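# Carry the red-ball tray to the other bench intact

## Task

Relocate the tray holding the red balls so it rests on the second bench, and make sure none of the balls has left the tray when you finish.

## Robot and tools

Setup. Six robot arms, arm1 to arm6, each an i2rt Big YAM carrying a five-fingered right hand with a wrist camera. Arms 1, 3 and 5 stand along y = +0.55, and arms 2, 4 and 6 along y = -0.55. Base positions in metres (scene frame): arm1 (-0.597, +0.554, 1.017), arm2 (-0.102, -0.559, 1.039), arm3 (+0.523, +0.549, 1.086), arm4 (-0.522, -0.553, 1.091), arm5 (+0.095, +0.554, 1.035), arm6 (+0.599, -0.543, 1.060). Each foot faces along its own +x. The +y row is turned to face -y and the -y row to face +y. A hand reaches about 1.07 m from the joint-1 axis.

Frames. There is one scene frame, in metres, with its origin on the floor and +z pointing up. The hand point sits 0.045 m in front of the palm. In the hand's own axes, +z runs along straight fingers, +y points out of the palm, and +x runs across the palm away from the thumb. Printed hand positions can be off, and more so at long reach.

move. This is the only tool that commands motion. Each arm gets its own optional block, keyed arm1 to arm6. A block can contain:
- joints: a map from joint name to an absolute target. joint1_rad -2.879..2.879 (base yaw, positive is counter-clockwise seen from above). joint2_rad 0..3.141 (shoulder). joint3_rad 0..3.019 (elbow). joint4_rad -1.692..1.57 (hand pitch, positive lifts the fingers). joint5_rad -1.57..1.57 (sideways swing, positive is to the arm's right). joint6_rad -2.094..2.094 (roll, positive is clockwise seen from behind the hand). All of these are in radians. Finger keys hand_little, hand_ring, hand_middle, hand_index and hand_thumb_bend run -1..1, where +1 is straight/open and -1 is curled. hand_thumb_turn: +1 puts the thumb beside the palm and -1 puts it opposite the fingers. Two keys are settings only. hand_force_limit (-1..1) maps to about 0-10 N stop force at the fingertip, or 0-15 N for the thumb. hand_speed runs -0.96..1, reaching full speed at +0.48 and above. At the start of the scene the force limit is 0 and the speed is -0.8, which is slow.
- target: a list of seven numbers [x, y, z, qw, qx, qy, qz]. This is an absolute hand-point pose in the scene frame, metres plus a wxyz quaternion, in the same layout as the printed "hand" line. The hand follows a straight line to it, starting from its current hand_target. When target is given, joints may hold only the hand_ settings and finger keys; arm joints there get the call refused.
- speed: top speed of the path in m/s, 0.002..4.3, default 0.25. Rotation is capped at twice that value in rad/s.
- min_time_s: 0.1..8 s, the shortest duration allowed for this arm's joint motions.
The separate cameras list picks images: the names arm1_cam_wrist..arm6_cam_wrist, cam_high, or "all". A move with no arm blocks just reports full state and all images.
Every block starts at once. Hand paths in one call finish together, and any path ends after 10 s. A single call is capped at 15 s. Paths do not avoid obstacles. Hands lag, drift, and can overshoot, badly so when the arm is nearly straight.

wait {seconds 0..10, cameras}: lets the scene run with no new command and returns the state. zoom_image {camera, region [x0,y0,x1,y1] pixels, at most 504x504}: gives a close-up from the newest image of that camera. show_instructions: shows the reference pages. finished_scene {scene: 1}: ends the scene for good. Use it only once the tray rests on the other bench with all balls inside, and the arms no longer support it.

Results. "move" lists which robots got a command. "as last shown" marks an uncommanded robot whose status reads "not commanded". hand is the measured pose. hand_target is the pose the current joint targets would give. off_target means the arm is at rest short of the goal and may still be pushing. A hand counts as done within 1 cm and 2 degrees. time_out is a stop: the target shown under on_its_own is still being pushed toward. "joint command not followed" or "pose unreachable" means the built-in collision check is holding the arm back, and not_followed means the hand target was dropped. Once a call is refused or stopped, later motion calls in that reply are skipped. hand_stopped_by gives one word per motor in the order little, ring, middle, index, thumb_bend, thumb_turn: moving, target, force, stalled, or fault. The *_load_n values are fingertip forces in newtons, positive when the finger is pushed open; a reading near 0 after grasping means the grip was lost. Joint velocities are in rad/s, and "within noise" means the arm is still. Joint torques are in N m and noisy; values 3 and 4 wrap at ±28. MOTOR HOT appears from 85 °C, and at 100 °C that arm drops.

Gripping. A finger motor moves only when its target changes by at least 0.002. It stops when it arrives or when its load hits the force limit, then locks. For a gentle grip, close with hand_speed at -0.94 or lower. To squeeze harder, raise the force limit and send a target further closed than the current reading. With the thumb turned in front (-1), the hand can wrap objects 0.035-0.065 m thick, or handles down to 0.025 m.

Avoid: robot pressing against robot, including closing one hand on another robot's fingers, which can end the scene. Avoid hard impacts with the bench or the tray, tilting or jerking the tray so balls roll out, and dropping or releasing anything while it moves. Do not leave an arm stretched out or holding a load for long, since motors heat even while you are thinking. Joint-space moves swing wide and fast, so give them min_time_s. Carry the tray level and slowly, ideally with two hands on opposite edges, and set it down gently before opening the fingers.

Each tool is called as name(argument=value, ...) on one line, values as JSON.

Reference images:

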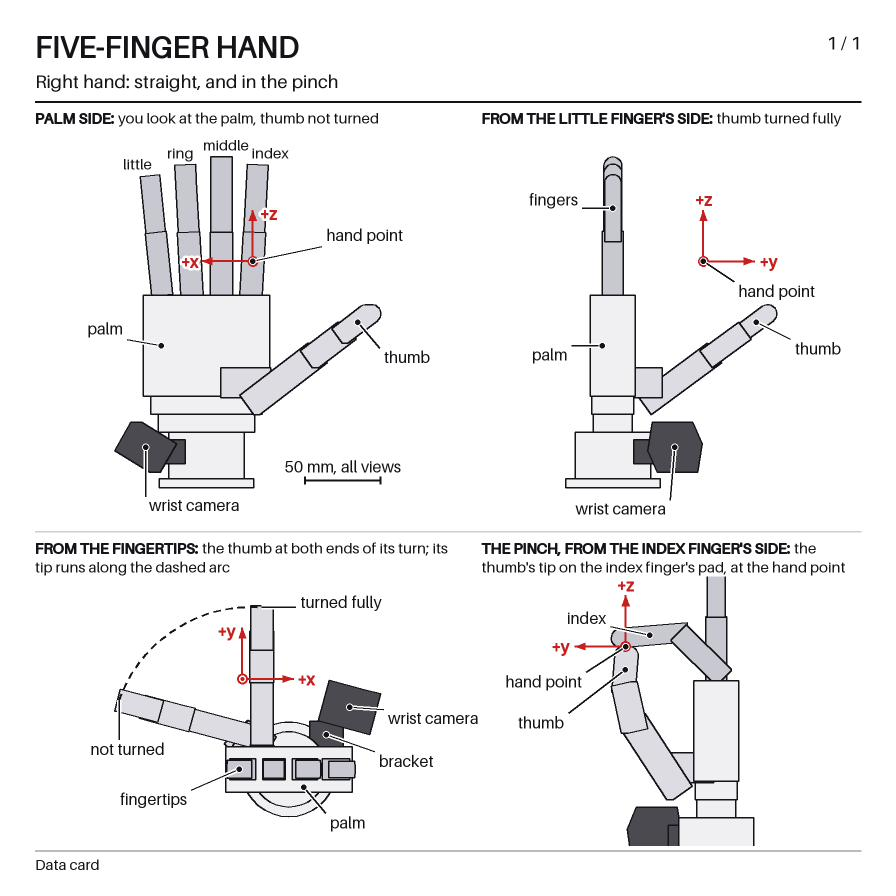

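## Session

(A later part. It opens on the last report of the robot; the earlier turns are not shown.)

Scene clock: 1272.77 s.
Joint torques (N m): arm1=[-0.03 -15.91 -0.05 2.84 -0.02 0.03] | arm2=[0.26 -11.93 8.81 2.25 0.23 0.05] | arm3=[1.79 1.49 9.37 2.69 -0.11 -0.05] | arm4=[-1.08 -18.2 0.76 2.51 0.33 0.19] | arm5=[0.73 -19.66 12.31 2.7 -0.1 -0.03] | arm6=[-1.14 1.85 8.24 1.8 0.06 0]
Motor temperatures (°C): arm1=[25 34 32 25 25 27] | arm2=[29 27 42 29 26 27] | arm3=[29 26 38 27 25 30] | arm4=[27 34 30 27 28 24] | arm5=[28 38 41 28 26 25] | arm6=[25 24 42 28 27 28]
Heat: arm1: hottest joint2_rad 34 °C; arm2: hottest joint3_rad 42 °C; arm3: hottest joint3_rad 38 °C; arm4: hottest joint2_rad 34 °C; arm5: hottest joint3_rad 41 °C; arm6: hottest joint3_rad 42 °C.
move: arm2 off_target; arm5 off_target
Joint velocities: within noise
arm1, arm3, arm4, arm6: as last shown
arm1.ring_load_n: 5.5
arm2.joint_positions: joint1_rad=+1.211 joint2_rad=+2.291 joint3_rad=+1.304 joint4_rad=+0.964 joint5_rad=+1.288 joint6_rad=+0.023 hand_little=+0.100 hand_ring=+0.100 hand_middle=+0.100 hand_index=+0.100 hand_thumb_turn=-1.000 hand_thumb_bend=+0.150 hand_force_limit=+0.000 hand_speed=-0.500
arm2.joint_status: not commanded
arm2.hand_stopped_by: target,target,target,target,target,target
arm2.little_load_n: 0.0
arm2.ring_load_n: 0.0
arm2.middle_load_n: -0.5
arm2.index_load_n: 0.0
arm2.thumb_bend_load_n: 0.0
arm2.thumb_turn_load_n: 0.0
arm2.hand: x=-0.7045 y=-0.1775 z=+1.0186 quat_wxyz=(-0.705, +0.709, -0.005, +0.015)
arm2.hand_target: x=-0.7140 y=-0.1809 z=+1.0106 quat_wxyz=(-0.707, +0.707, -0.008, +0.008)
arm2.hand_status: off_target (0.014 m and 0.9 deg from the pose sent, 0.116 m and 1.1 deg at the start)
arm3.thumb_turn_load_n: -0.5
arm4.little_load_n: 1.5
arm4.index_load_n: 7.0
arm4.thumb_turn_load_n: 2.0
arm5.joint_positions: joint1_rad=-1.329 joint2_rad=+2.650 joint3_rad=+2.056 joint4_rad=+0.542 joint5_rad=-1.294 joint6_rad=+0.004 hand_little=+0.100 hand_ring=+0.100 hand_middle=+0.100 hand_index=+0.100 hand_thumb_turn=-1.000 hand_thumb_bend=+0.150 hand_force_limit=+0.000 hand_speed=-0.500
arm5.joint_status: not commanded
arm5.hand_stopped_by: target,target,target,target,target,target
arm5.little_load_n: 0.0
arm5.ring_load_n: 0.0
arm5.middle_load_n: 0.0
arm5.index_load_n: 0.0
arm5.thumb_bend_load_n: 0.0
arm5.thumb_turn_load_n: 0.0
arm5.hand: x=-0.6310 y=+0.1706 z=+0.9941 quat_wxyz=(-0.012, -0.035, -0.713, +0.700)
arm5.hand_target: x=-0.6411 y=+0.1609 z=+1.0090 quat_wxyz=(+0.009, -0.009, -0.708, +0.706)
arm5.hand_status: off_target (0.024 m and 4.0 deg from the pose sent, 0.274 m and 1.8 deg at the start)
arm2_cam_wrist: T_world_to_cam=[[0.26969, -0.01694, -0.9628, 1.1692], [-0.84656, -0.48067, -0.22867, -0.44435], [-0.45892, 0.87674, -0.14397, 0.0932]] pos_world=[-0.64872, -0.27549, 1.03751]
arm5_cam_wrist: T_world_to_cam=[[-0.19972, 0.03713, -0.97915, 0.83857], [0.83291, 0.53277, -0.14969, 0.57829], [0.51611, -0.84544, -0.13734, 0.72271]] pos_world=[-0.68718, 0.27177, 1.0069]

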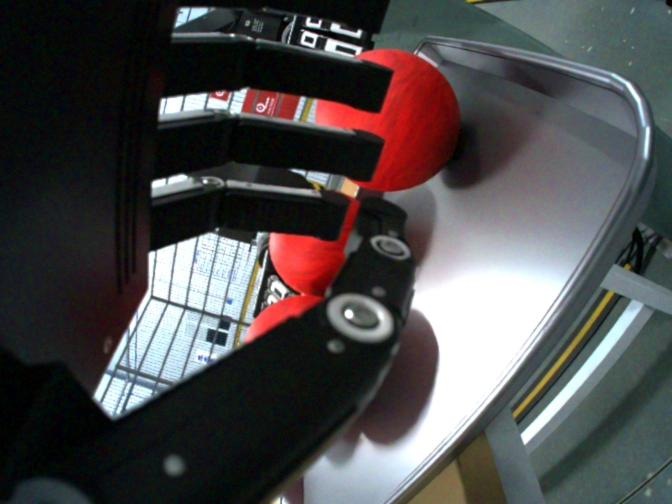

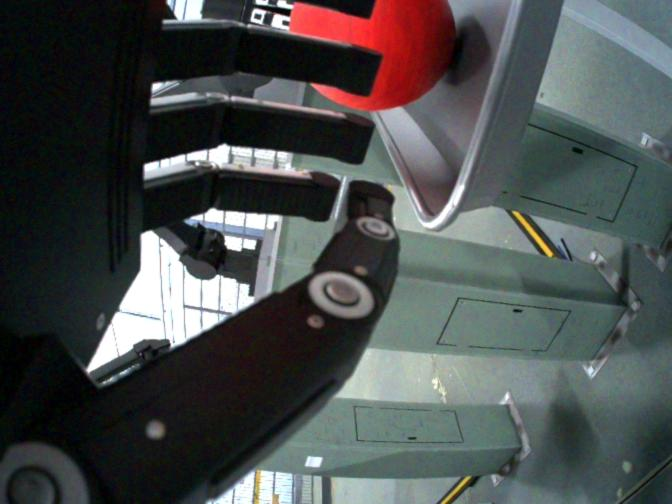

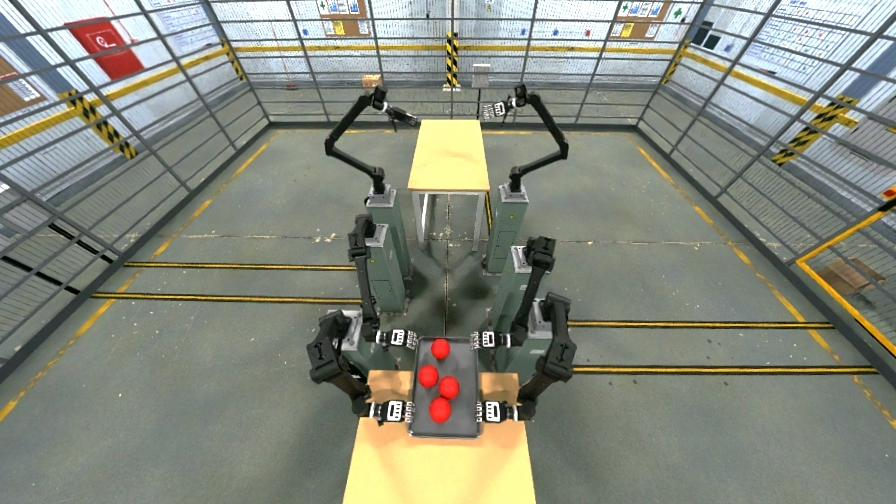

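move(arm5={"target": [-0.672, 0.138, 1.0, 0.0321, 0.0149, -0.7064, 0.707], "speed": 0.08}, arm2={"target": [-0.725, -0.195, 0.975, 0.7071, -0.7071, 0.0086, -0.0086], "speed": 0.08}, cameras=["arm2_cam_wrist", "arm5_cam_wrist", "cam_high"])

zoom_image(camera="cam_high", region=[370, 310, 530, 450])

zoom_image(camera="arm5_cam_wrist", region=[270, 100, 622, 452])

zoom_image(camera="arm2_cam_wrist", region=[270, 100, 622, 452])

Scene clock: 1327.73 s.
Joint torques (N m): arm1=[-0.15 -15.74 0.03 2.86 -0.02 0.04] | arm2=[-0.21 -12.28 8.34 2.25 0.24 0.07] | arm3=[1.67 1.44 9.39 2.44 -0.1 -0.05] | arm4=[-1.08 -18.2 0.76 2.52 0.33 0.2] | arm5=[1.73 -20.07 13.29 0.62 -0.16 -0.25] | arm6=[-1.14 1.85 8.24 1.8 0.06 0]
Motor temperatures (°C): arm1=[25 34 32 25 25 27] | arm2=[29 30 39 29 26 27] | arm3=[28 26 38 27 25 30] | arm4=[27 34 30 27 28 24] | arm5=[28 40 42 28 25 25] | arm6=[25 24 42 28 27 28]
Heat: arm1: hottest joint2_rad 34 °C; arm2: hottest joint3_rad 39 °C; arm3: hottest joint3_rad 38 °C; arm4: hottest joint2_rad 34 °C; arm5: hottest joint3_rad 42 °C; arm6: hottest joint3_rad 42 °C.
move: arm2 off_target; arm5 off_target
Joint velocities: within noise
arm1, arm3, arm4, arm6: as last shown
arm1.middle_load_n: 5.5
arm1.index_load_n: 6.5
arm2.joint_positions: joint1_rad=+1.243 joint2_rad=+2.377 joint3_rad=+1.354 joint4_rad=+0.998 joint5_rad=+1.317 joint6_rad=+0.023 hand_little=+0.100 hand_ring=+0.100 hand_middle=+0.100 hand_index=+0.100 hand_thumb_turn=-1.000 hand_thumb_bend=+0.150 hand_force_limit=+0.000 hand_speed=-0.500
arm2.joint_status: not commanded
arm2.hand_stopped_by: target,target,target,target,target,target
arm2.little_load_n: 0.0
arm2.ring_load_n: -0.5
arm2.middle_load_n: 0.0
arm2.index_load_n: 0.0
arm2.thumb_bend_load_n: 0.0
arm2.thumb_turn_load_n: 0.5
arm2.hand: x=-0.7180 y=-0.1940 z=+0.9843 quat_wxyz=(-0.705, +0.709, -0.003, +0.015)
arm2.hand_target: x=-0.7248 y=-0.1956 z=+0.9758 quat_wxyz=(-0.707, +0.707, -0.008, +0.008)
arm2.hand_status: off_target (0.012 m and 0.9 deg from the pose sent, 0.051 m and 0.9 deg at the start)
arm3.thumb_turn_load_n: 0.0
arm4.little_load_n: 1.0
arm4.index_load_n: 6.5
arm5.joint_positions: joint1_rad=-1.309 joint2_rad=+2.769 joint3_rad=+2.283 joint4_rad=+0.493 joint5_rad=-1.277 joint6_rad=-0.038 hand_little=+0.100 hand_ring=+0.100 hand_middle=+0.100 hand_index=+0.100 hand_thumb_turn=-1.000 hand_thumb_bend=+0.150 hand_force_limit=+0.000 hand_speed=-0.500
arm5.joint_status: not commanded
arm5.hand_stopped_by: target,target,target,target,target,target
arm5.little_load_n: 0.5
arm5.ring_load_n: 0.0
arm5.middle_load_n: 0.0
arm5.index_load_n: 0.0
arm5.thumb_bend_load_n: 0.0
arm5.thumb_turn_load_n: 0.0
arm5.hand: x=-0.6643 y=+0.1462 z=+0.9899 quat_wxyz=(+0.021, +0.002, -0.708, +0.706)
arm5.hand_target: x=-0.6703 y=+0.1382 z=+0.9991 quat_wxyz=(+0.030, +0.016, -0.706, +0.707)
arm5.hand_status: off_target (0.015 m and 2.0 deg from the pose sent, 0.053 m and 7.7 deg at the start)
arm2_cam_wrist: T_world_to_cam=[[0.27135, -0.01591, -0.96235, 1.14051], [-0.8447, -0.48321, -0.23019, -0.46917], [-0.46136, 0.87536, -0.14455, 0.09506]] pos_world=[-0.66192, -0.29179, 1.00331]
arm5_cam_wrist: T_world_to_cam=[[-0.29602, 0.0231, -0.9549, 0.74277], [0.81163, 0.53317, -0.23871, 0.69224], [0.50362, -0.84569, -0.17658, 0.74922]] pos_world=[-0.71929, 0.24737, 1.00681]

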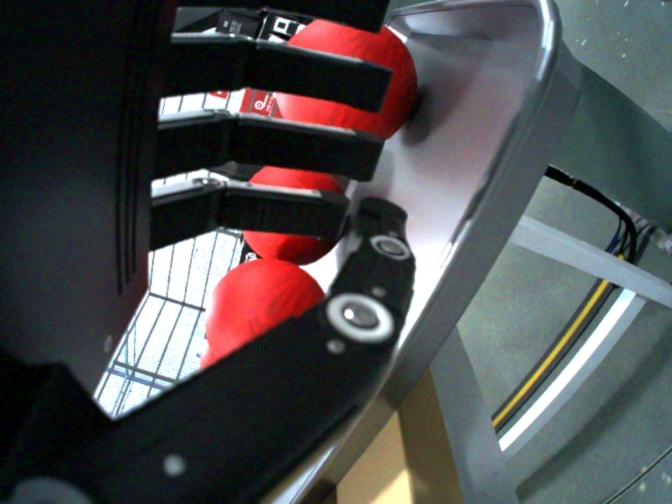

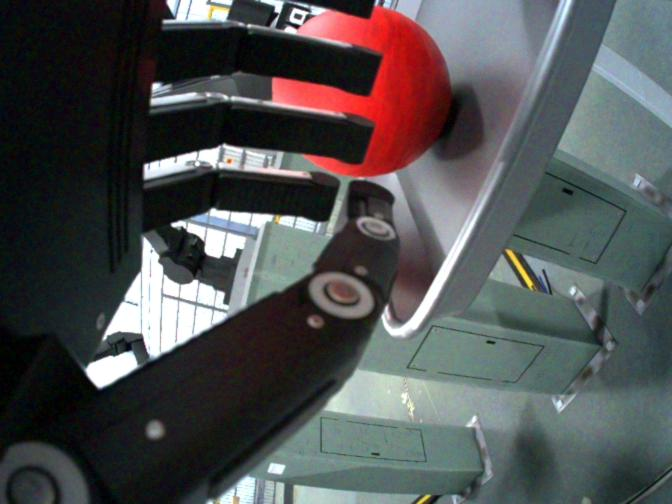

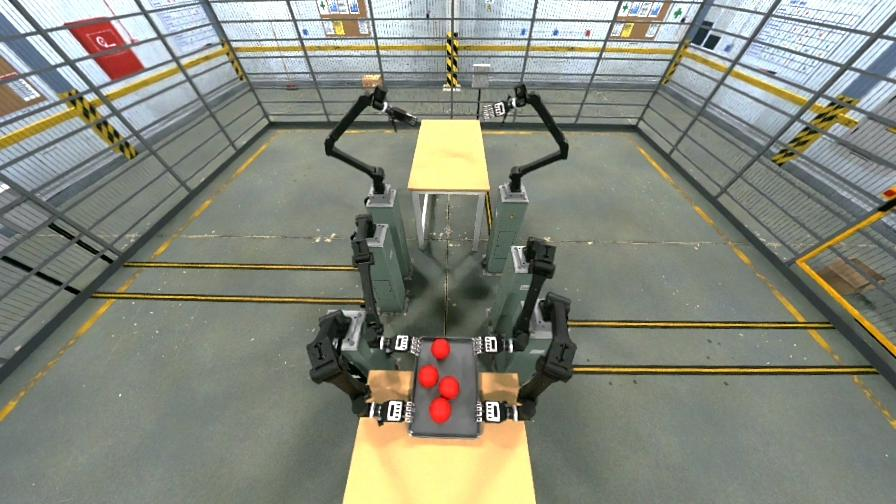

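Scaled by 3.150.

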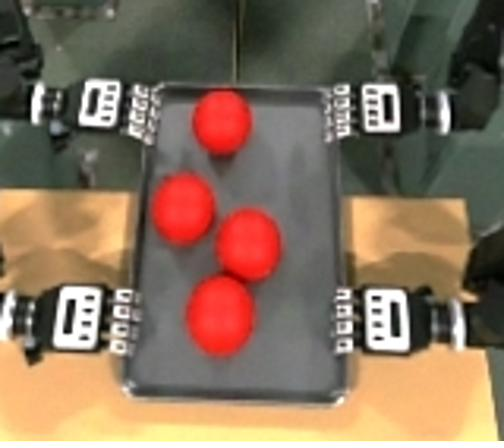

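Scaled by 1.432 from the camera's image (finer frame: 960x720).

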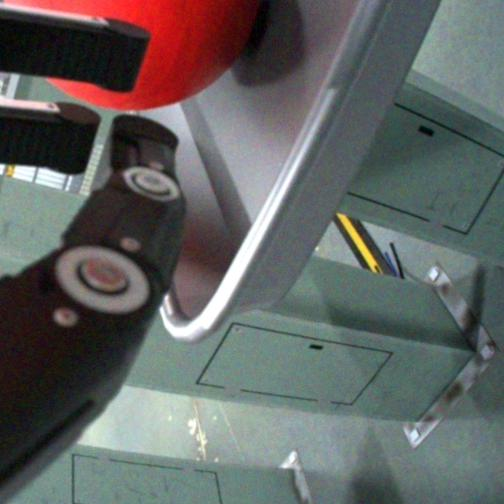

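Scaled by 1.432 from the camera's image (finer frame: 960x720).

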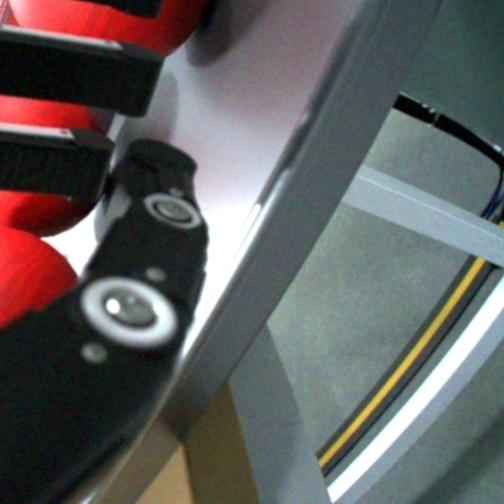

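move(arm5={"target": [-0.672, 0.143, 0.973, 0.0227, 0.0055, -0.7068, 0.7071], "speed": 0.06}, arm2={"target": [-0.740, -0.197, 0.957, 0.7071, -0.7071, 0.0086, -0.0086], "speed": 0.06}, cameras=["arm2_cam_wrist", "arm5_cam_wrist", "cam_high"])

zoom_image(camera="cam_high", region=[370, 310, 530, 450])

zoom_image(camera="arm5_cam_wrist", region=[270, 100, 622, 452])

zoom_image(camera="arm2_cam_wrist", region=[270, 100, 622, 452])

Scene clock: 1366.40 s.
Joint torques (N m): arm1=[0.44 -15.91 0.1 2.96 -0.07 0] | arm2=[-0.03 -12.63 8.44 1.91 0.23 0.07] | arm3=[0.67 0.38 9.31 2.7 -0.13 -0.07] | arm4=[-1.03 -18.26 0.76 2.52 0.32 0.19] | arm5=[0.56 -19.72 13.18 1.22 -0.17 0.03] | arm6=[-1.14 1.85 8.24 1.8 0.06 0]
Motor temperatures (°C): arm1=[25 34 31 25 25 27] | arm2=[29 31 39 29 26 27] | arm3=[28 26 38 27 25 30] | arm4=[27 34 29 27 28 24] | arm5=[28 43 46 27 25 25] | arm6=[25 24 42 28 27 28]
Heat: arm1: hottest joint2_rad 34 °C; arm2: hottest joint3_rad 39 °C; arm3: hottest joint3_rad 38 °C; arm4: hottest joint2_rad 34 °C; arm5: hottest joint3_rad 46 °C; arm6: hottest joint3_rad 42 °C.
move: arm2 off_target; arm5 off_target
Joint velocities: within noise
arm1, arm3, arm4, arm6: as last shown
arm1.middle_load_n: 6.0
arm1.index_load_n: 7.0
arm1.thumb_bend_load_n: 8.0
arm2.joint_positions: joint1_rad=+1.250 joint2_rad=+2.435 joint3_rad=+1.420 joint4_rad=+0.998 joint5_rad=+1.328 joint6_rad=+0.023 hand_little=+0.100 hand_ring=+0.100 hand_middle=+0.100 hand_index=+0.100 hand_thumb_turn=-1.000 hand_thumb_bend=+0.150 hand_force_limit=+0.000 hand_speed=-0.500
arm2.joint_status: not commanded
arm2.hand_stopped_by: target,target,target,target,target,target
arm2.little_load_n: 0.0
arm2.ring_load_n: 0.0
arm2.middle_load_n: 0.0
arm2.index_load_n: -0.5
arm2.thumb_bend_load_n: 0.0
arm2.thumb_turn_load_n: 0.0
arm2.hand: x=-0.7322 y=-0.1934 z=+0.9678 quat_wxyz=(-0.706, +0.708, -0.008, +0.014)
arm2.hand_target: x=-0.7389 y=-0.1974 z=+0.9569 quat_wxyz=(-0.707, +0.707, -0.009, +0.009)
arm2.hand_status: off_target (0.014 m and 0.6 deg from the pose sent, 0.035 m and 0.9 deg at the start)
arm4.little_load_n: 1.5
arm4.index_load_n: 7.0
arm5.joint_positions: joint1_rad=-1.309 joint2_rad=+2.825 joint3_rad=+2.319 joint4_rad=+0.493 joint5_rad=-1.271 joint6_rad=-0.039 hand_little=+0.100 hand_ring=+0.100 hand_middle=+0.100 hand_index=+0.100 hand_thumb_turn=-1.000 hand_thumb_bend=+0.150 hand_force_limit=+0.000 hand_speed=-0.500
arm5.joint_status: not commanded
arm5.hand_stopped_by: target,target,target,target,target,target
arm5.little_load_n: 0.0
arm5.ring_load_n: 0.0
arm5.middle_load_n: 0.0
arm5.index_load_n: 0.0
arm5.thumb_bend_load_n: 0.0
arm5.thumb_turn_load_n: 0.0
arm5.hand: x=-0.6640 y=+0.1466 z=+0.9595 quat_wxyz=(+0.017, -0.007, -0.710, +0.704)
arm5.hand_target: x=-0.6726 y=+0.1431 z=+0.9740 quat_wxyz=(+0.026, +0.004, -0.707, +0.707)
arm5.hand_status: off_target (0.016 m and 1.6 deg from the pose sent, 0.019 m and 0.5 deg at the start)
arm2_cam_wrist: T_world_to_cam=[[0.26428, -0.01481, -0.96433, 1.12541], [-0.84853, -0.47884, -0.22519, -0.49156], [-0.45843, 0.87778, -0.13911, 0.08291]] pos_world=[-0.67652, -0.29149, 0.9861]
arm5_cam_wrist: T_world_to_cam=[[-0.27891, 0.03, -0.95985, 0.72893], [0.81898, 0.52937, -0.22143, 0.67344], [0.50148, -0.84786, -0.17222, 0.73874]] pos_world=[-0.71869, 0.24797, 0.97601]

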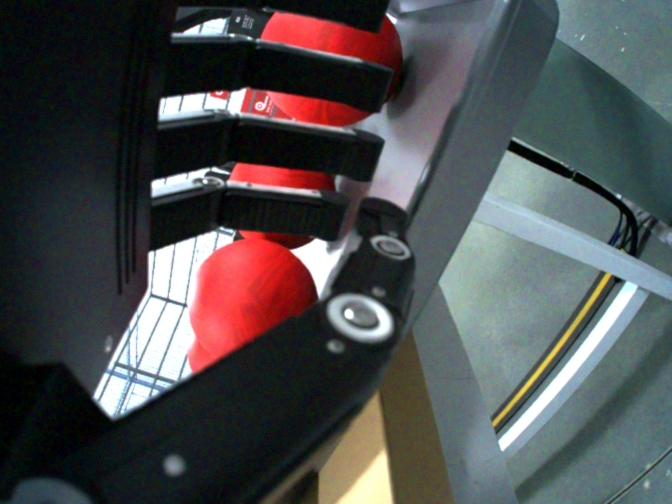

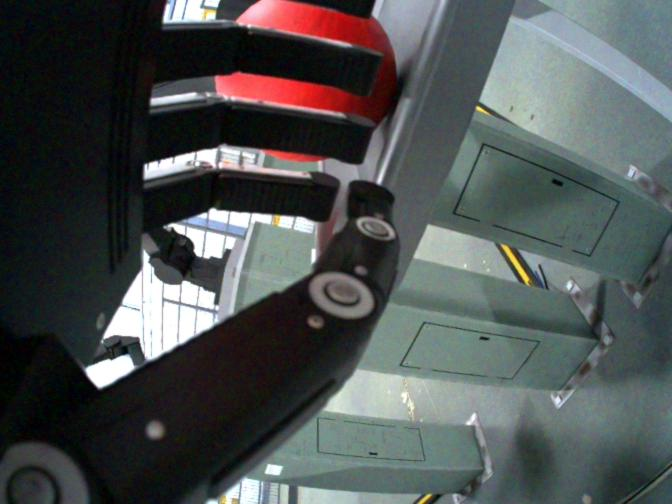

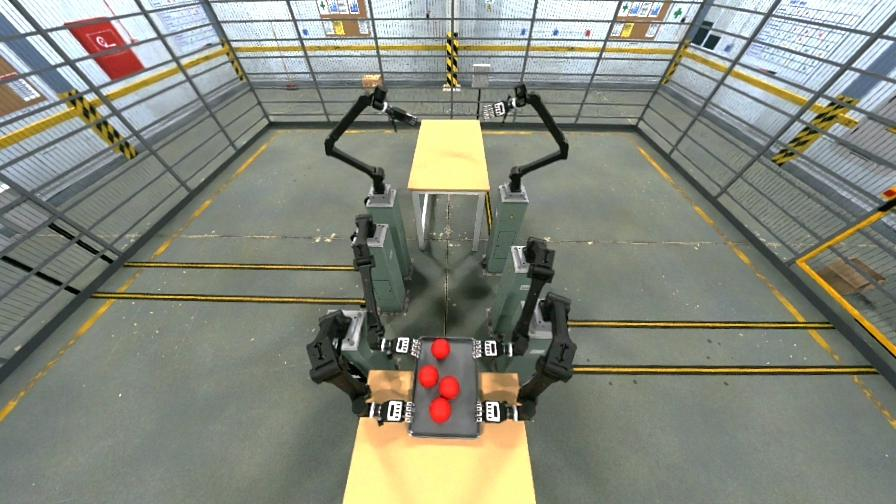

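Scaled by 3.150.

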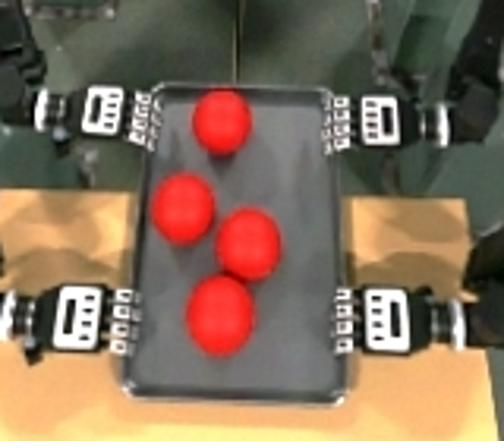

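Scaled by 1.432 from the camera's image (finer frame: 960x720).

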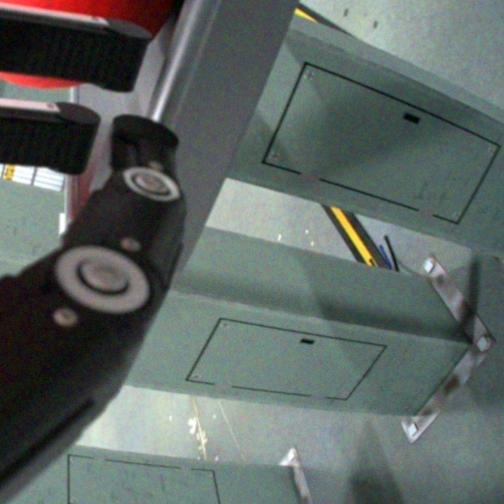

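Scaled by 1.432 from the camera's image (finer frame: 960x720).

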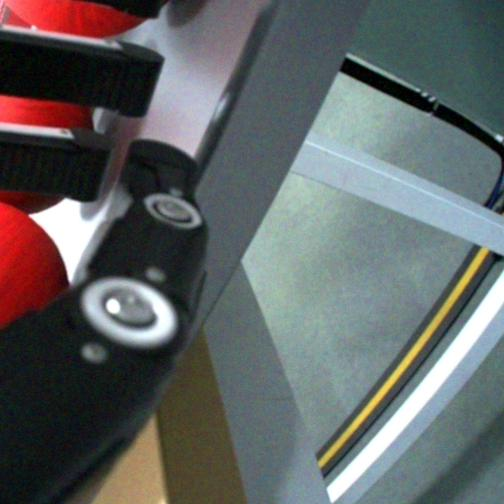

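move(arm5={"target": [-0.672, 0.148, 0.972, 0.0227, 0.0055, -0.7068, 0.7071], "speed": 0.05}, arm2={"target": [-0.740, -0.200, 0.945, 0.7071, -0.7071, 0.0086, -0.0086], "speed": 0.05})

move(arm5={"target": [-0.672, 0.148, 0.957, 0.0227, 0.0055, -0.7068, 0.7071], "speed": 0.05}, arm2={"target": [-0.740, -0.200, 0.930, 0.7071, -0.7071, 0.0086, -0.0086], "speed": 0.05}, cameras=["arm2_cam_wrist", "arm5_cam_wrist", "cam_high"])

zoom_image(camera="arm5_cam_wrist", region=[270, 100, 622, 452])

zoom_image(camera="arm2_cam_wrist", region=[270, 100, 622, 452])

Scene clock: 1389.33 s.
Joint torques (N m): arm1=[-0.15 -15.62 0.01 2.91 -0.06 0.03] | arm2=[0.15 -12.98 8.34 2.19 0.23 0.11] | arm3=[1.73 0.79 9.26 2.59 -0.08 -0.06] | arm4=[-1.03 -18.32 0.77 2.54 0.33 0.2] | arm5=[0.32 -20.78 12.36 1.03 -0.21 0.01] | arm6=[-1.14 1.79 8.24 1.8 0.06 0]
Motor temperatures (°C): arm1=[25 34 31 25 25 27] | arm2=[29 31 40 29 26 27] | arm3=[28 26 38 27 25 30] | arm4=[27 34 29 27 28 24] | arm5=[28 42 45 27 25 25] | arm6=[25 24 42 28 27 28]
Heat: arm1: hottest joint2_rad 34 °C; arm2: hottest joint3_rad 40 °C; arm3: hottest joint3_rad 38 °C; arm4: hottest joint2_rad 34 °C; arm5: hottest joint3_rad 45 °C; arm6: hottest joint3_rad 42 °C.
move: arm2 off_target; arm5 off_target
Joint velocities: within noise
arm1.joint_positions: joint1_rad=-1.038 joint2_rad=+2.323 joint3_rad=+0.782 joint4_rad=+1.530 joint5_rad=-1.056 joint6_rad=-0.009 hand_little=-0.068 hand_ring=-0.054 hand_middle=-0.045 hand_index=-0.065 hand_thumb_turn=-1.000 hand_thumb_bend=-0.101 hand_force_limit=+0.100 hand_speed=-0.940
arm1.joint_status: not commanded
arm1.hand_stopped_by: force,force,force,force,force,target
arm1.little_load_n: 1.5
arm1.ring_load_n: 5.5
arm1.middle_load_n: 5.5
arm1.index_load_n: 7.0
arm1.thumb_bend_load_n: 8.5
arm1.thumb_turn_load_n: 0.0
arm1.hand: x=-0.9319 y=+0.1594 z=+0.9331 quat_wxyz=(+0.004, -0.003, -0.710, +0.704)
arm1.hand_target: x=-0.9274 y=+0.1614 z=+0.9382 quat_wxyz=(+0.004, -0.003, -0.708, +0.706)
arm1.hand_status: not commanded
arm2.joint_positions: joint1_rad=+1.253 joint2_rad=+2.458 joint3_rad=+1.429 joint4_rad=+1.002 joint5_rad=+1.331 joint6_rad=+0.023 hand_little=+0.100 hand_ring=+0.100 hand_middle=+0.100 hand_index=+0.100 hand_thumb_turn=-1.000 hand_thumb_bend=+0.150 hand_force_limit=+0.000 hand_speed=-0.500
arm2.joint_status: not commanded
arm2.hand_stopped_by: target,target,target,target,target,target
arm2.little_load_n: -0.5
arm2.ring_load_n: 0.0
arm2.middle_load_n: 0.0
arm2.index_load_n: 0.0
arm2.thumb_bend_load_n: 0.0
arm2.thumb_turn_load_n: 0.0
arm2.hand: x=-0.7319 y=-0.1954 z=+0.9560 quat_wxyz=(-0.705, +0.709, -0.005, +0.017)
arm2.hand_target: x=-0.7389 y=-0.2004 z=+0.9443 quat_wxyz=(-0.706, +0.708, -0.008, +0.009)
arm2.hand_status: off_target (0.014 m and 1.1 deg from the pose sent, 0.025 m and 0.6 deg at the start)
arm3, arm4, arm6: as last shown
arm4.little_load_n: 1.0
arm4.index_load_n: 6.5
arm4.thumb_bend_load_n: 11.0
arm5.joint_positions: joint1_rad=-1.309 joint2_rad=+2.825 joint3_rad=+2.319 joint4_rad=+0.493 joint5_rad=-1.280 joint6_rad=-0.039 hand_little=+0.100 hand_ring=+0.100 hand_middle=+0.100 hand_index=+0.100 hand_thumb_turn=-1.000 hand_thumb_bend=+0.150 hand_force_limit=+0.000 hand_speed=-0.500
arm5.joint_status: not commanded
arm5.hand_stopped_by: target,target,target,target,target,target
arm5.little_load_n: 0.0
arm5.ring_load_n: -0.5
arm5.middle_load_n: 0.0
arm5.index_load_n: 0.0
arm5.thumb_bend_load_n: 0.0
arm5.thumb_turn_load_n: 0.0
arm5.hand: x=-0.6622 y=+0.1468 z=+0.9596 quat_wxyz=(+0.014, -0.003, -0.710, +0.704)
arm5.hand_target: x=-0.6716 y=+0.1481 z=+0.9721 quat_wxyz=(+0.023, +0.005, -0.707, +0.707)
arm5.hand_status: off_target (0.016 m and 1.5 deg from the pose sent, 0.015 m and 1.6 deg at the start)
pictures: none

Scene clock: 1390.47 s.
Joint torques (N m): arm1=[-0.32 -15.62 0.01 2.91 -0.02 0.01] | arm2=[0.21 -12.4 7.6 2.24 0.22 0.1] | arm3=[0.44 0.56 9.25 2.59 -0.1 -0.07] | arm4=[-1.08 -18.2 0.77 2.54 0.33 0.19] | arm5=[-0.79 -19.49 13.07 1.35 -0.27 -0.04] | arm6=[-1.14 1.85 8.24 1.81 0.06 0]
Motor temperatures (°C): arm1=[25 34 31 25 25 27] | arm2=[29 31 40 29 26 27] | arm3=[28 26 38 27 25 30] | arm4=[27 34 29 27 28 24] | arm5=[28 42 45 27 25 25] | arm6=[25 24 42 28 27 28]
Heat: arm1: hottest joint2_rad 34 °C; arm2: hottest joint3_rad 40 °C; arm3: hottest joint3_rad 38 °C; arm4: hottest joint2_rad 34 °C; arm5: hottest joint3_rad 45 °C; arm6: hottest joint3_rad 42 °C.
move: arm2 off_target; arm5 off_target
Joint velocities: within noise
arm1, arm3, arm4, arm6: as last shown
arm1.middle_load_n: 6.0
arm1.index_load_n: 6.5
arm2.joint_positions: joint1_rad=+1.253 joint2_rad=+2.480 joint3_rad=+1.455 joint4_rad=+1.019 joint5_rad=+1.332 joint6_rad=+0.023 hand_little=+0.100 hand_ring=+0.100 hand_middle=+0.100 hand_index=+0.100 hand_thumb_turn=-1.000 hand_thumb_bend=+0.150 hand_force_limit=+0.000 hand_speed=-0.500
arm2.joint_status: not commanded
arm2.hand_stopped_by: target,target,target,target,target,target
arm2.little_load_n: 0.0
arm2.ring_load_n: 0.0
arm2.middle_load_n: 0.0
arm2.index_load_n: 0.0
arm2.thumb_bend_load_n: 0.0
arm2.thumb_turn_load_n: 0.0
arm2.hand: x=-0.7380 y=-0.1936 z=+0.9528 quat_wxyz=(-0.707, +0.707, -0.012, +0.010)
arm2.hand_target: x=-0.7392 y=-0.2002 z=+0.9314 quat_wxyz=(-0.707, +0.707, -0.010, +0.008)
arm2.hand_status: off_target (0.024 m and 0.5 deg from the pose sent, 0.028 m and 1.1 deg at the start)
arm4.little_load_n: 1.5
arm5.joint_positions: joint1_rad=-1.309 joint2_rad=+2.853 joint3_rad=+2.335 joint4_rad=+0.493 joint5_rad=-1.282 joint6_rad=-0.039 hand_little=+0.100 hand_ring=+0.100 hand_middle=+0.100 hand_index=+0.100 hand_thumb_turn=-1.000 hand_thumb_bend=+0.150 hand_force_limit=+0.000 hand_speed=-0.500
arm5.joint_status: not commanded
arm5.hand_stopped_by: target,target,target,target,target,target
arm5.little_load_n: 0.0
arm5.ring_load_n: 0.0
arm5.middle_load_n: 0.0
arm5.index_load_n: 0.0
arm5.thumb_bend_load_n: 0.0
arm5.thumb_turn_load_n: 0.0
arm5.hand: x=-0.6600 y=+0.1474 z=+0.9437 quat_wxyz=(+0.009, -0.007, -0.712, +0.703)
arm5.hand_target: x=-0.6709 y=+0.1483 z=+0.9571 quat_wxyz=(+0.023, +0.006, -0.707, +0.707)
arm5.hand_status: off_target (0.018 m and 2.2 deg from the pose sent, 0.010 m and 1.5 deg at the start)
arm6.index_load_n: -0.5
arm2_cam_wrist: T_world_to_cam=[[0.25284, -0.01191, -0.96744, 1.10751], [-0.85181, -0.47691, -0.21675, -0.51001], [-0.4588, 0.87887, -0.13072, 0.07027]] pos_world=[-0.68222, -0.29179, 0.97009]
arm5_cam_wrist: T_world_to_cam=[[-0.2677, 0.0299, -0.96304, 0.72534], [0.81588, 0.53872, -0.21006, 0.65211], [0.51253, -0.84196, -0.16861, 0.73776]] pos_world=[-0.71599, 0.24817, 0.95991]

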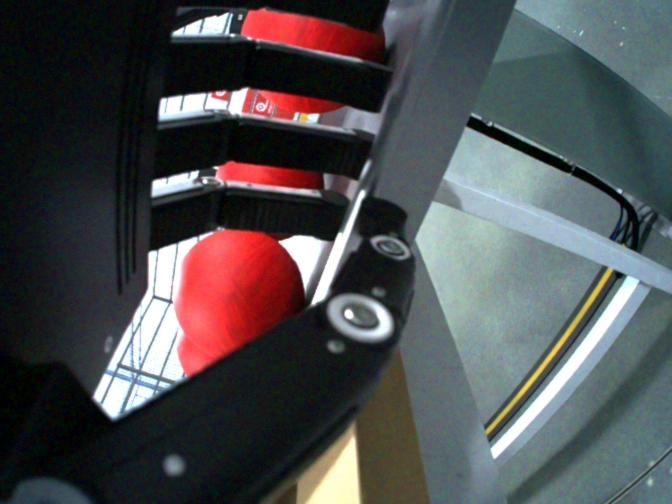

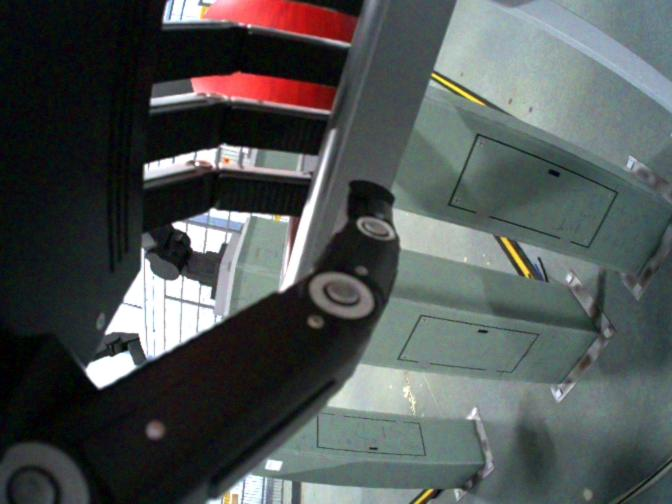

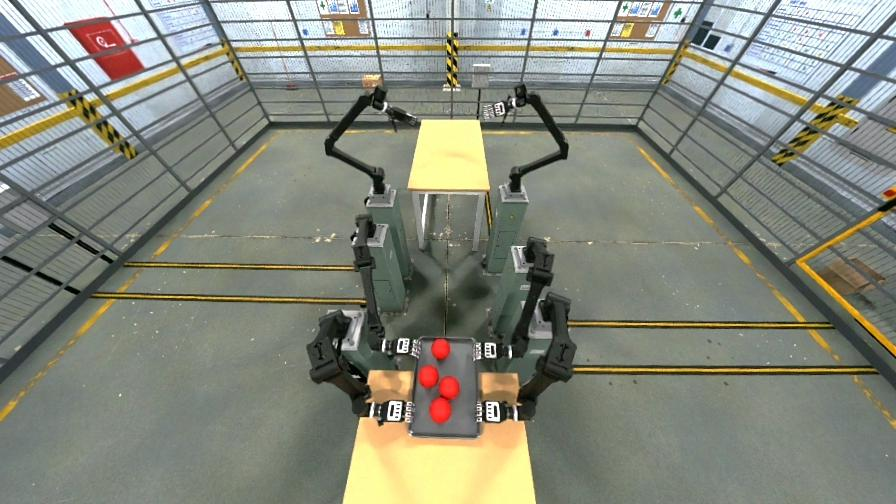

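Scaled by 1.432 from the camera's image (finer frame: 960x720).

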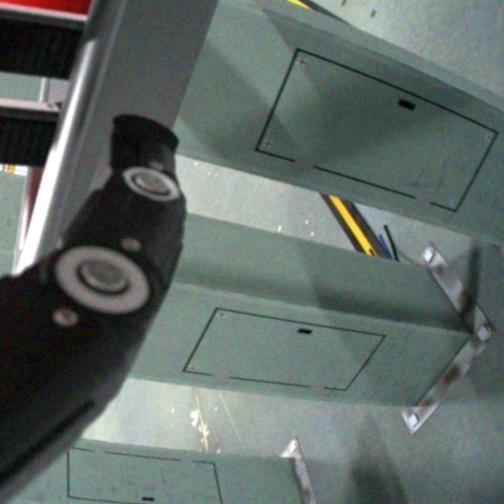

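Scaled by 1.432 from the camera's image (finer frame: 960x720).

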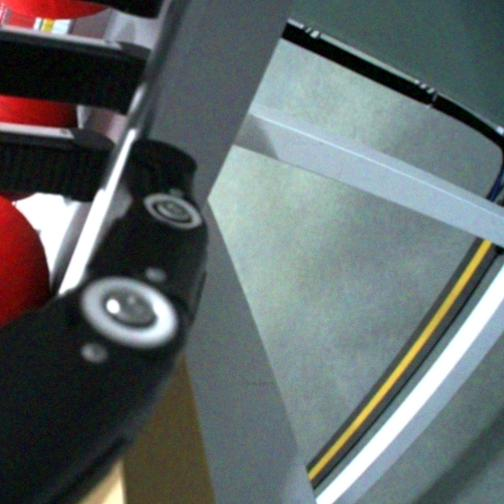

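move(arm2={"target": [-0.738, -0.197, 0.952, 0.7071, -0.7071, 0.0086, -0.0086], "speed": 0.05})

move(arm2={"target": [-0.738, -0.190, 0.950, 0.7071, -0.7071, 0.0086, -0.0086], "speed": 0.05})

move(arm2={"target": [-0.740, -0.190, 0.926, 0.7071, -0.7071, 0.0086, -0.0086], "speed": 0.05}, cameras=["arm2_cam_wrist", "cam_high"])

zoom_image(camera="arm2_cam_wrist", region=[270, 100, 622, 452])

Scene clock: 1406.73 s.
Joint torques (N m): arm1=[0.44 -15.38 0.02 2.86 -0.02 0.02] | arm2=[-0.26 -15.27 5.5 1.5 -0.05 0.04] | arm3=[1.2 1.08 9.21 2.81 -0.1 -0.03] | arm4=[-1.08 -18.26 0.77 2.54 0.32 0.19] | arm5=[-0.44 -20.19 12.94 1.47 -0.29 -0.03] | arm6=[-1.14 1.79 8.24 1.8 0.06 0]
Motor temperatures (°C): arm1=[25 34 31 25 25 27] | arm2=[29 31 39 29 26 27] | arm3=[28 26 38 27 25 30] | arm4=[27 35 29 27 28 24] | arm5=[28 42 46 27 25 25] | arm6=[25 24 42 28 27 28]
Heat: arm1: hottest joint2_rad 34 °C; arm2: hottest joint3_rad 39 °C; arm3: hottest joint3_rad 38 °C; arm4: hottest joint2_rad 35 °C; arm5: hottest joint3_rad 46 °C; arm6: hottest joint3_rad 42 °C.
move: arm2 done
Joint velocities: within noise
arm1, arm3, arm5, arm6: as last shown
arm1.index_load_n: 7.0
arm1.thumb_bend_load_n: 8.0
arm2.joint_positions: joint1_rad=+1.253 joint2_rad=+2.480 joint3_rad=+1.455 joint4_rad=+1.019 joint5_rad=+1.332 joint6_rad=+0.023 hand_little=+0.100 hand_ring=+0.100 hand_middle=+0.100 hand_index=+0.100 hand_thumb_turn=-1.000 hand_thumb_bend=+0.150 hand_force_limit=+0.000 hand_speed=-0.500
arm2.joint_status: not commanded
arm2.hand_stopped_by: target,target,target,target,target,target
arm2.little_load_n: 0.0
arm2.ring_load_n: 0.0
arm2.middle_load_n: 0.0
arm2.index_load_n: 0.0
arm2.thumb_bend_load_n: 0.0
arm2.thumb_turn_load_n: 0.5
arm2.hand: x=-0.7380 y=-0.1936 z=+0.9528 quat_wxyz=(-0.707, +0.707, -0.012, +0.010)
arm2.hand_target: x=-0.7379 y=-0.1970 z=+0.9519 quat_wxyz=(-0.707, +0.707, -0.008, +0.009)
arm2.hand_status: done (0.003 m and 0.5 deg from the pose sent, 0.003 m and 0.5 deg at the start)
arm4.joint_positions: joint1_rad=+1.184 joint2_rad=+2.583 joint3_rad=+1.072 joint4_rad=+1.522 joint5_rad=+1.172 joint6_rad=-0.014 hand_little=-0.211 hand_ring=-0.177 hand_middle=-0.162 hand_index=-0.203 hand_thumb_turn=-1.000 hand_thumb_bend=+0.024 hand_force_limit=+0.100 hand_speed=-0.940
arm4.joint_status: not commanded
arm4.hand_stopped_by: force,force,force,force,force,target
arm4.little_load_n: 1.0
arm4.ring_load_n: 2.5
arm4.middle_load_n: 3.5
arm4.index_load_n: 6.5
arm4.thumb_bend_load_n: 10.5
arm4.thumb_turn_load_n: 2.0
arm4.hand: x=-0.9939 y=-0.1777 z=+0.9223 quat_wxyz=(-0.707, +0.708, +0.004, -0.002)
arm4.hand_target: x=-0.9856 y=-0.1801 z=+0.9229 quat_wxyz=(-0.707, +0.708, -0.003, -0.002)
arm4.hand_status: not commanded
arm6.index_load_n: 0.0
arm6.thumb_bend_load_n: 0.5
pictures: none

Scene clock: 1407.70 s.
Joint torques (N m): arm1=[-0.09 -15.56 0.05 2.92 -0.03 -0.01] | arm2=[-0.97 -14.74 6.3 1.42 -0.04 0.04] | arm3=[1.38 -0.09 9.16 2.5 -0.13 -0.1] | arm4=[-1.03 -18.26 0.77 2.52 0.33 0.19] | arm5=[-0.15 -19.66 12.92 1.58 -0.22 -0.03] | arm6=[-1.14 1.85 8.24 1.78 0.06 0]
Motor temperatures (°C): arm1=[25 34 31 25 25 27] | arm2=[29 31 39 29 26 27] | arm3=[28 26 38 27 25 30] | arm4=[27 35 29 27 28 24] | arm5=[28 42 46 27 25 25] | arm6=[25 24 42 28 27 28]
Heat: arm1: hottest joint2_rad 34 °C; arm2: hottest joint3_rad 39 °C; arm3: hottest joint3_rad 38 °C; arm4: hottest joint2_rad 35 °C; arm5: hottest joint3_rad 46 °C; arm6: hottest joint3_rad 42 °C.
move: arm2 done
Joint velocities: within noise
arm1, arm3, arm4, arm5, arm6: as last shown
arm1.middle_load_n: 5.5
arm2.joint_positions: joint1_rad=+1.253 joint2_rad=+2.480 joint3_rad=+1.455 joint4_rad=+1.019 joint5_rad=+1.321 joint6_rad=+0.023 hand_little=+0.100 hand_ring=+0.100 hand_middle=+0.100 hand_index=+0.100 hand_thumb_turn=-1.000 hand_thumb_bend=+0.150 hand_force_limit=+0.000 hand_speed=-0.500
arm2.joint_status: not commanded
arm2.hand_stopped_by: target,target,target,target,target,target
arm2.little_load_n: 0.0
arm2.ring_load_n: -0.5
arm2.middle_load_n: 0.0
arm2.index_load_n: 0.0
arm2.thumb_bend_load_n: 0.0
arm2.thumb_turn_load_n: 0.0
arm2.hand: x=-0.7401 y=-0.1939 z=+0.9527 quat_wxyz=(-0.707, +0.707, -0.009, +0.006)
arm2.hand_target: x=-0.7380 y=-0.1901 z=+0.9500 quat_wxyz=(-0.707, +0.707, -0.009, +0.009)
arm2.hand_status: done (0.005 m and 0.3 deg from the pose sent, 0.005 m and 0.5 deg at the start)
arm4.little_load_n: 1.5
arm4.thumb_bend_load_n: 11.0
arm6.thumb_bend_load_n: 0.0
pictures: none

Scene clock: 1408.83 s.
Joint torques (N m): arm1=[0.21 -15.97 0.1 3.03 -0.04 0.03] | arm2=[-0.85 -12.34 7.65 2.21 0.02 0.1] | arm3=[0.97 0.67 9.51 2.58 -0.09 -0.01] | arm4=[-1.08 -18.2 0.76 2.54 0.32 0.19] | arm5=[-1.38 -20.25 12.92 1.83 -0.31 0.02] | arm6=[-1.14 1.85 8.24 1.8 0.06 0]
Motor temperatures (°C): arm1=[25 34 31 25 25 27] | arm2=[29 31 39 29 26 27] | arm3=[28 26 38 27 25 30] | arm4=[27 35 29 27 28 24] | arm5=[28 42 46 27 25 25] | arm6=[25 24 42 28 27 28]
Heat: arm1: hottest joint2_rad 34 °C; arm2: hottest joint3_rad 39 °C; arm3: hottest joint3_rad 38 °C; arm4: hottest joint2_rad 35 °C; arm5: hottest joint3_rad 46 °C; arm6: hottest joint3_rad 42 °C.
move: arm2 off_target
Joint velocities: within noise
arm1, arm4, arm5: as last shown
arm1.middle_load_n: 6.0
arm1.thumb_bend_load_n: 8.5
arm2.joint_positions: joint1_rad=+1.253 joint2_rad=+2.498 joint3_rad=+1.468 joint4_rad=+1.019 joint5_rad=+1.321 joint6_rad=+0.023 hand_little=+0.100 hand_ring=+0.100 hand_middle=+0.100 hand_index=+0.100 hand_thumb_turn=-1.000 hand_thumb_bend=+0.150 hand_force_limit=+0.000 hand_speed=-0.500
arm2.joint_status: not commanded
arm2.hand_stopped_by: target,target,target,target,target,target
arm2.little_load_n: 0.0
arm2.ring_load_n: 0.0
arm2.middle_load_n: 0.0
arm2.index_load_n: 0.0
arm2.thumb_bend_load_n: 0.0
arm2.thumb_turn_load_n: 0.0
arm2.hand: x=-0.7408 y=-0.1936 z=+0.9443 quat_wxyz=(-0.707, +0.707, -0.007, +0.008)
arm2.hand_target: x=-0.7386 y=-0.1906 z=+0.9257 quat_wxyz=(-0.706, +0.708, -0.008, +0.009)
arm2.hand_status: off_target (0.019 m and 0.2 deg from the pose sent, 0.027 m and 0.3 deg at the start)
arm3.joint_positions: joint1_rad=+0.060 joint2_rad=+0.645 joint3_rad=+1.351 joint4_rad=-1.208 joint5_rad=-0.095 joint6_rad=-1.018 hand_little=+1.000 hand_ring=+1.000 hand_middle=+1.000 hand_index=+1.000 hand_thumb_turn=+1.000 hand_thumb_bend=+1.000 hand_force_limit=+0.000 hand_speed=-0.800
arm3.joint_status: not commanded
arm3.hand_stopped_by: target,target,target,target,target,target
arm3.little_load_n: 0.0
arm3.ring_load_n: 0.0
arm3.middle_load_n: 0.0
arm3.index_load_n: 0.0
arm3.thumb_bend_load_n: 0.0
arm3.thumb_turn_load_n: 0.0
arm3.hand: x=+0.5279 y=+0.2895 z=+1.5665 quat_wxyz=(+0.190, +0.472, -0.717, +0.476)
arm3.hand_target: x=+0.5278 y=+0.2899 z=+1.5768 quat_wxyz=(+0.195, +0.469, -0.712, +0.484)
arm3.hand_status: not commanded
arm4.index_load_n: 7.0
arm4.thumb_bend_load_n: 10.5
arm6.joint_positions: joint1_rad=-0.234 joint2_rad=+0.617 joint3_rad=+1.415 joint4_rad=-1.189 joint5_rad=+0.058 joint6_rad=-1.321 hand_little=+1.000 hand_ring=+1.000 hand_middle=+1.000 hand_index=+1.000 hand_thumb_turn=+1.000 hand_thumb_bend=+1.000 hand_force_limit=+0.000 hand_speed=-0.800
arm6.joint_status: not commanded
arm6.hand_stopped_by: target,target,target,target,target,target
arm6.little_load_n: 0.0
arm6.ring_load_n: 0.0
arm6.middle_load_n: 0.0
arm6.index_load_n: 0.0
arm6.thumb_bend_load_n: 0.0
arm6.thumb_turn_load_n: 0.0
arm6.hand: x=+0.6998 y=-0.3152 z=+1.5986 quat_wxyz=(-0.386, +0.707, +0.432, +0.406)
arm6.hand_target: x=+0.6993 y=-0.3171 z=+1.6089 quat_wxyz=(-0.393, +0.702, +0.428, +0.413)
arm6.hand_status: not commanded
arm2_cam_wrist: T_world_to_cam=[[0.25868, -0.01107, -0.9659, 1.10303], [-0.84539, -0.48637, -0.22083, -0.50756], [-0.46734, 0.87368, -0.13517, 0.06482]] pos_world=[-0.68412, -0.29128, 0.9621]

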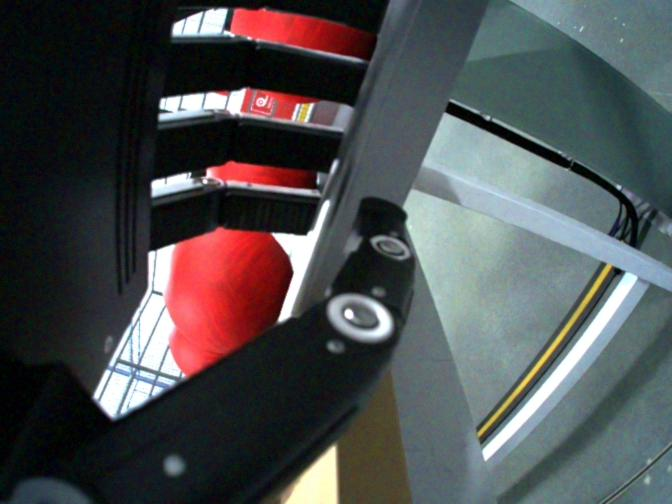

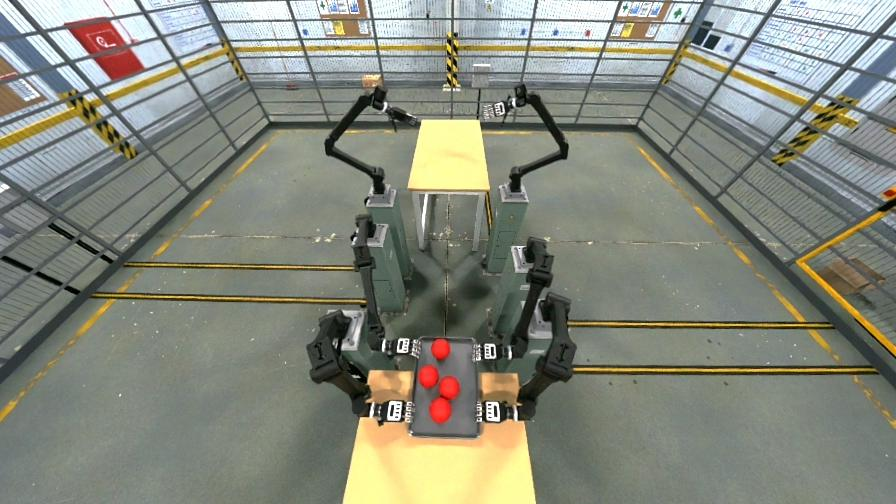

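Scaled by 1.432 from the camera's image (finer frame: 960x720).

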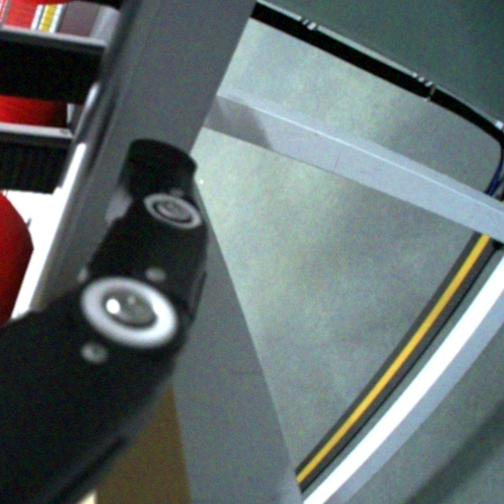

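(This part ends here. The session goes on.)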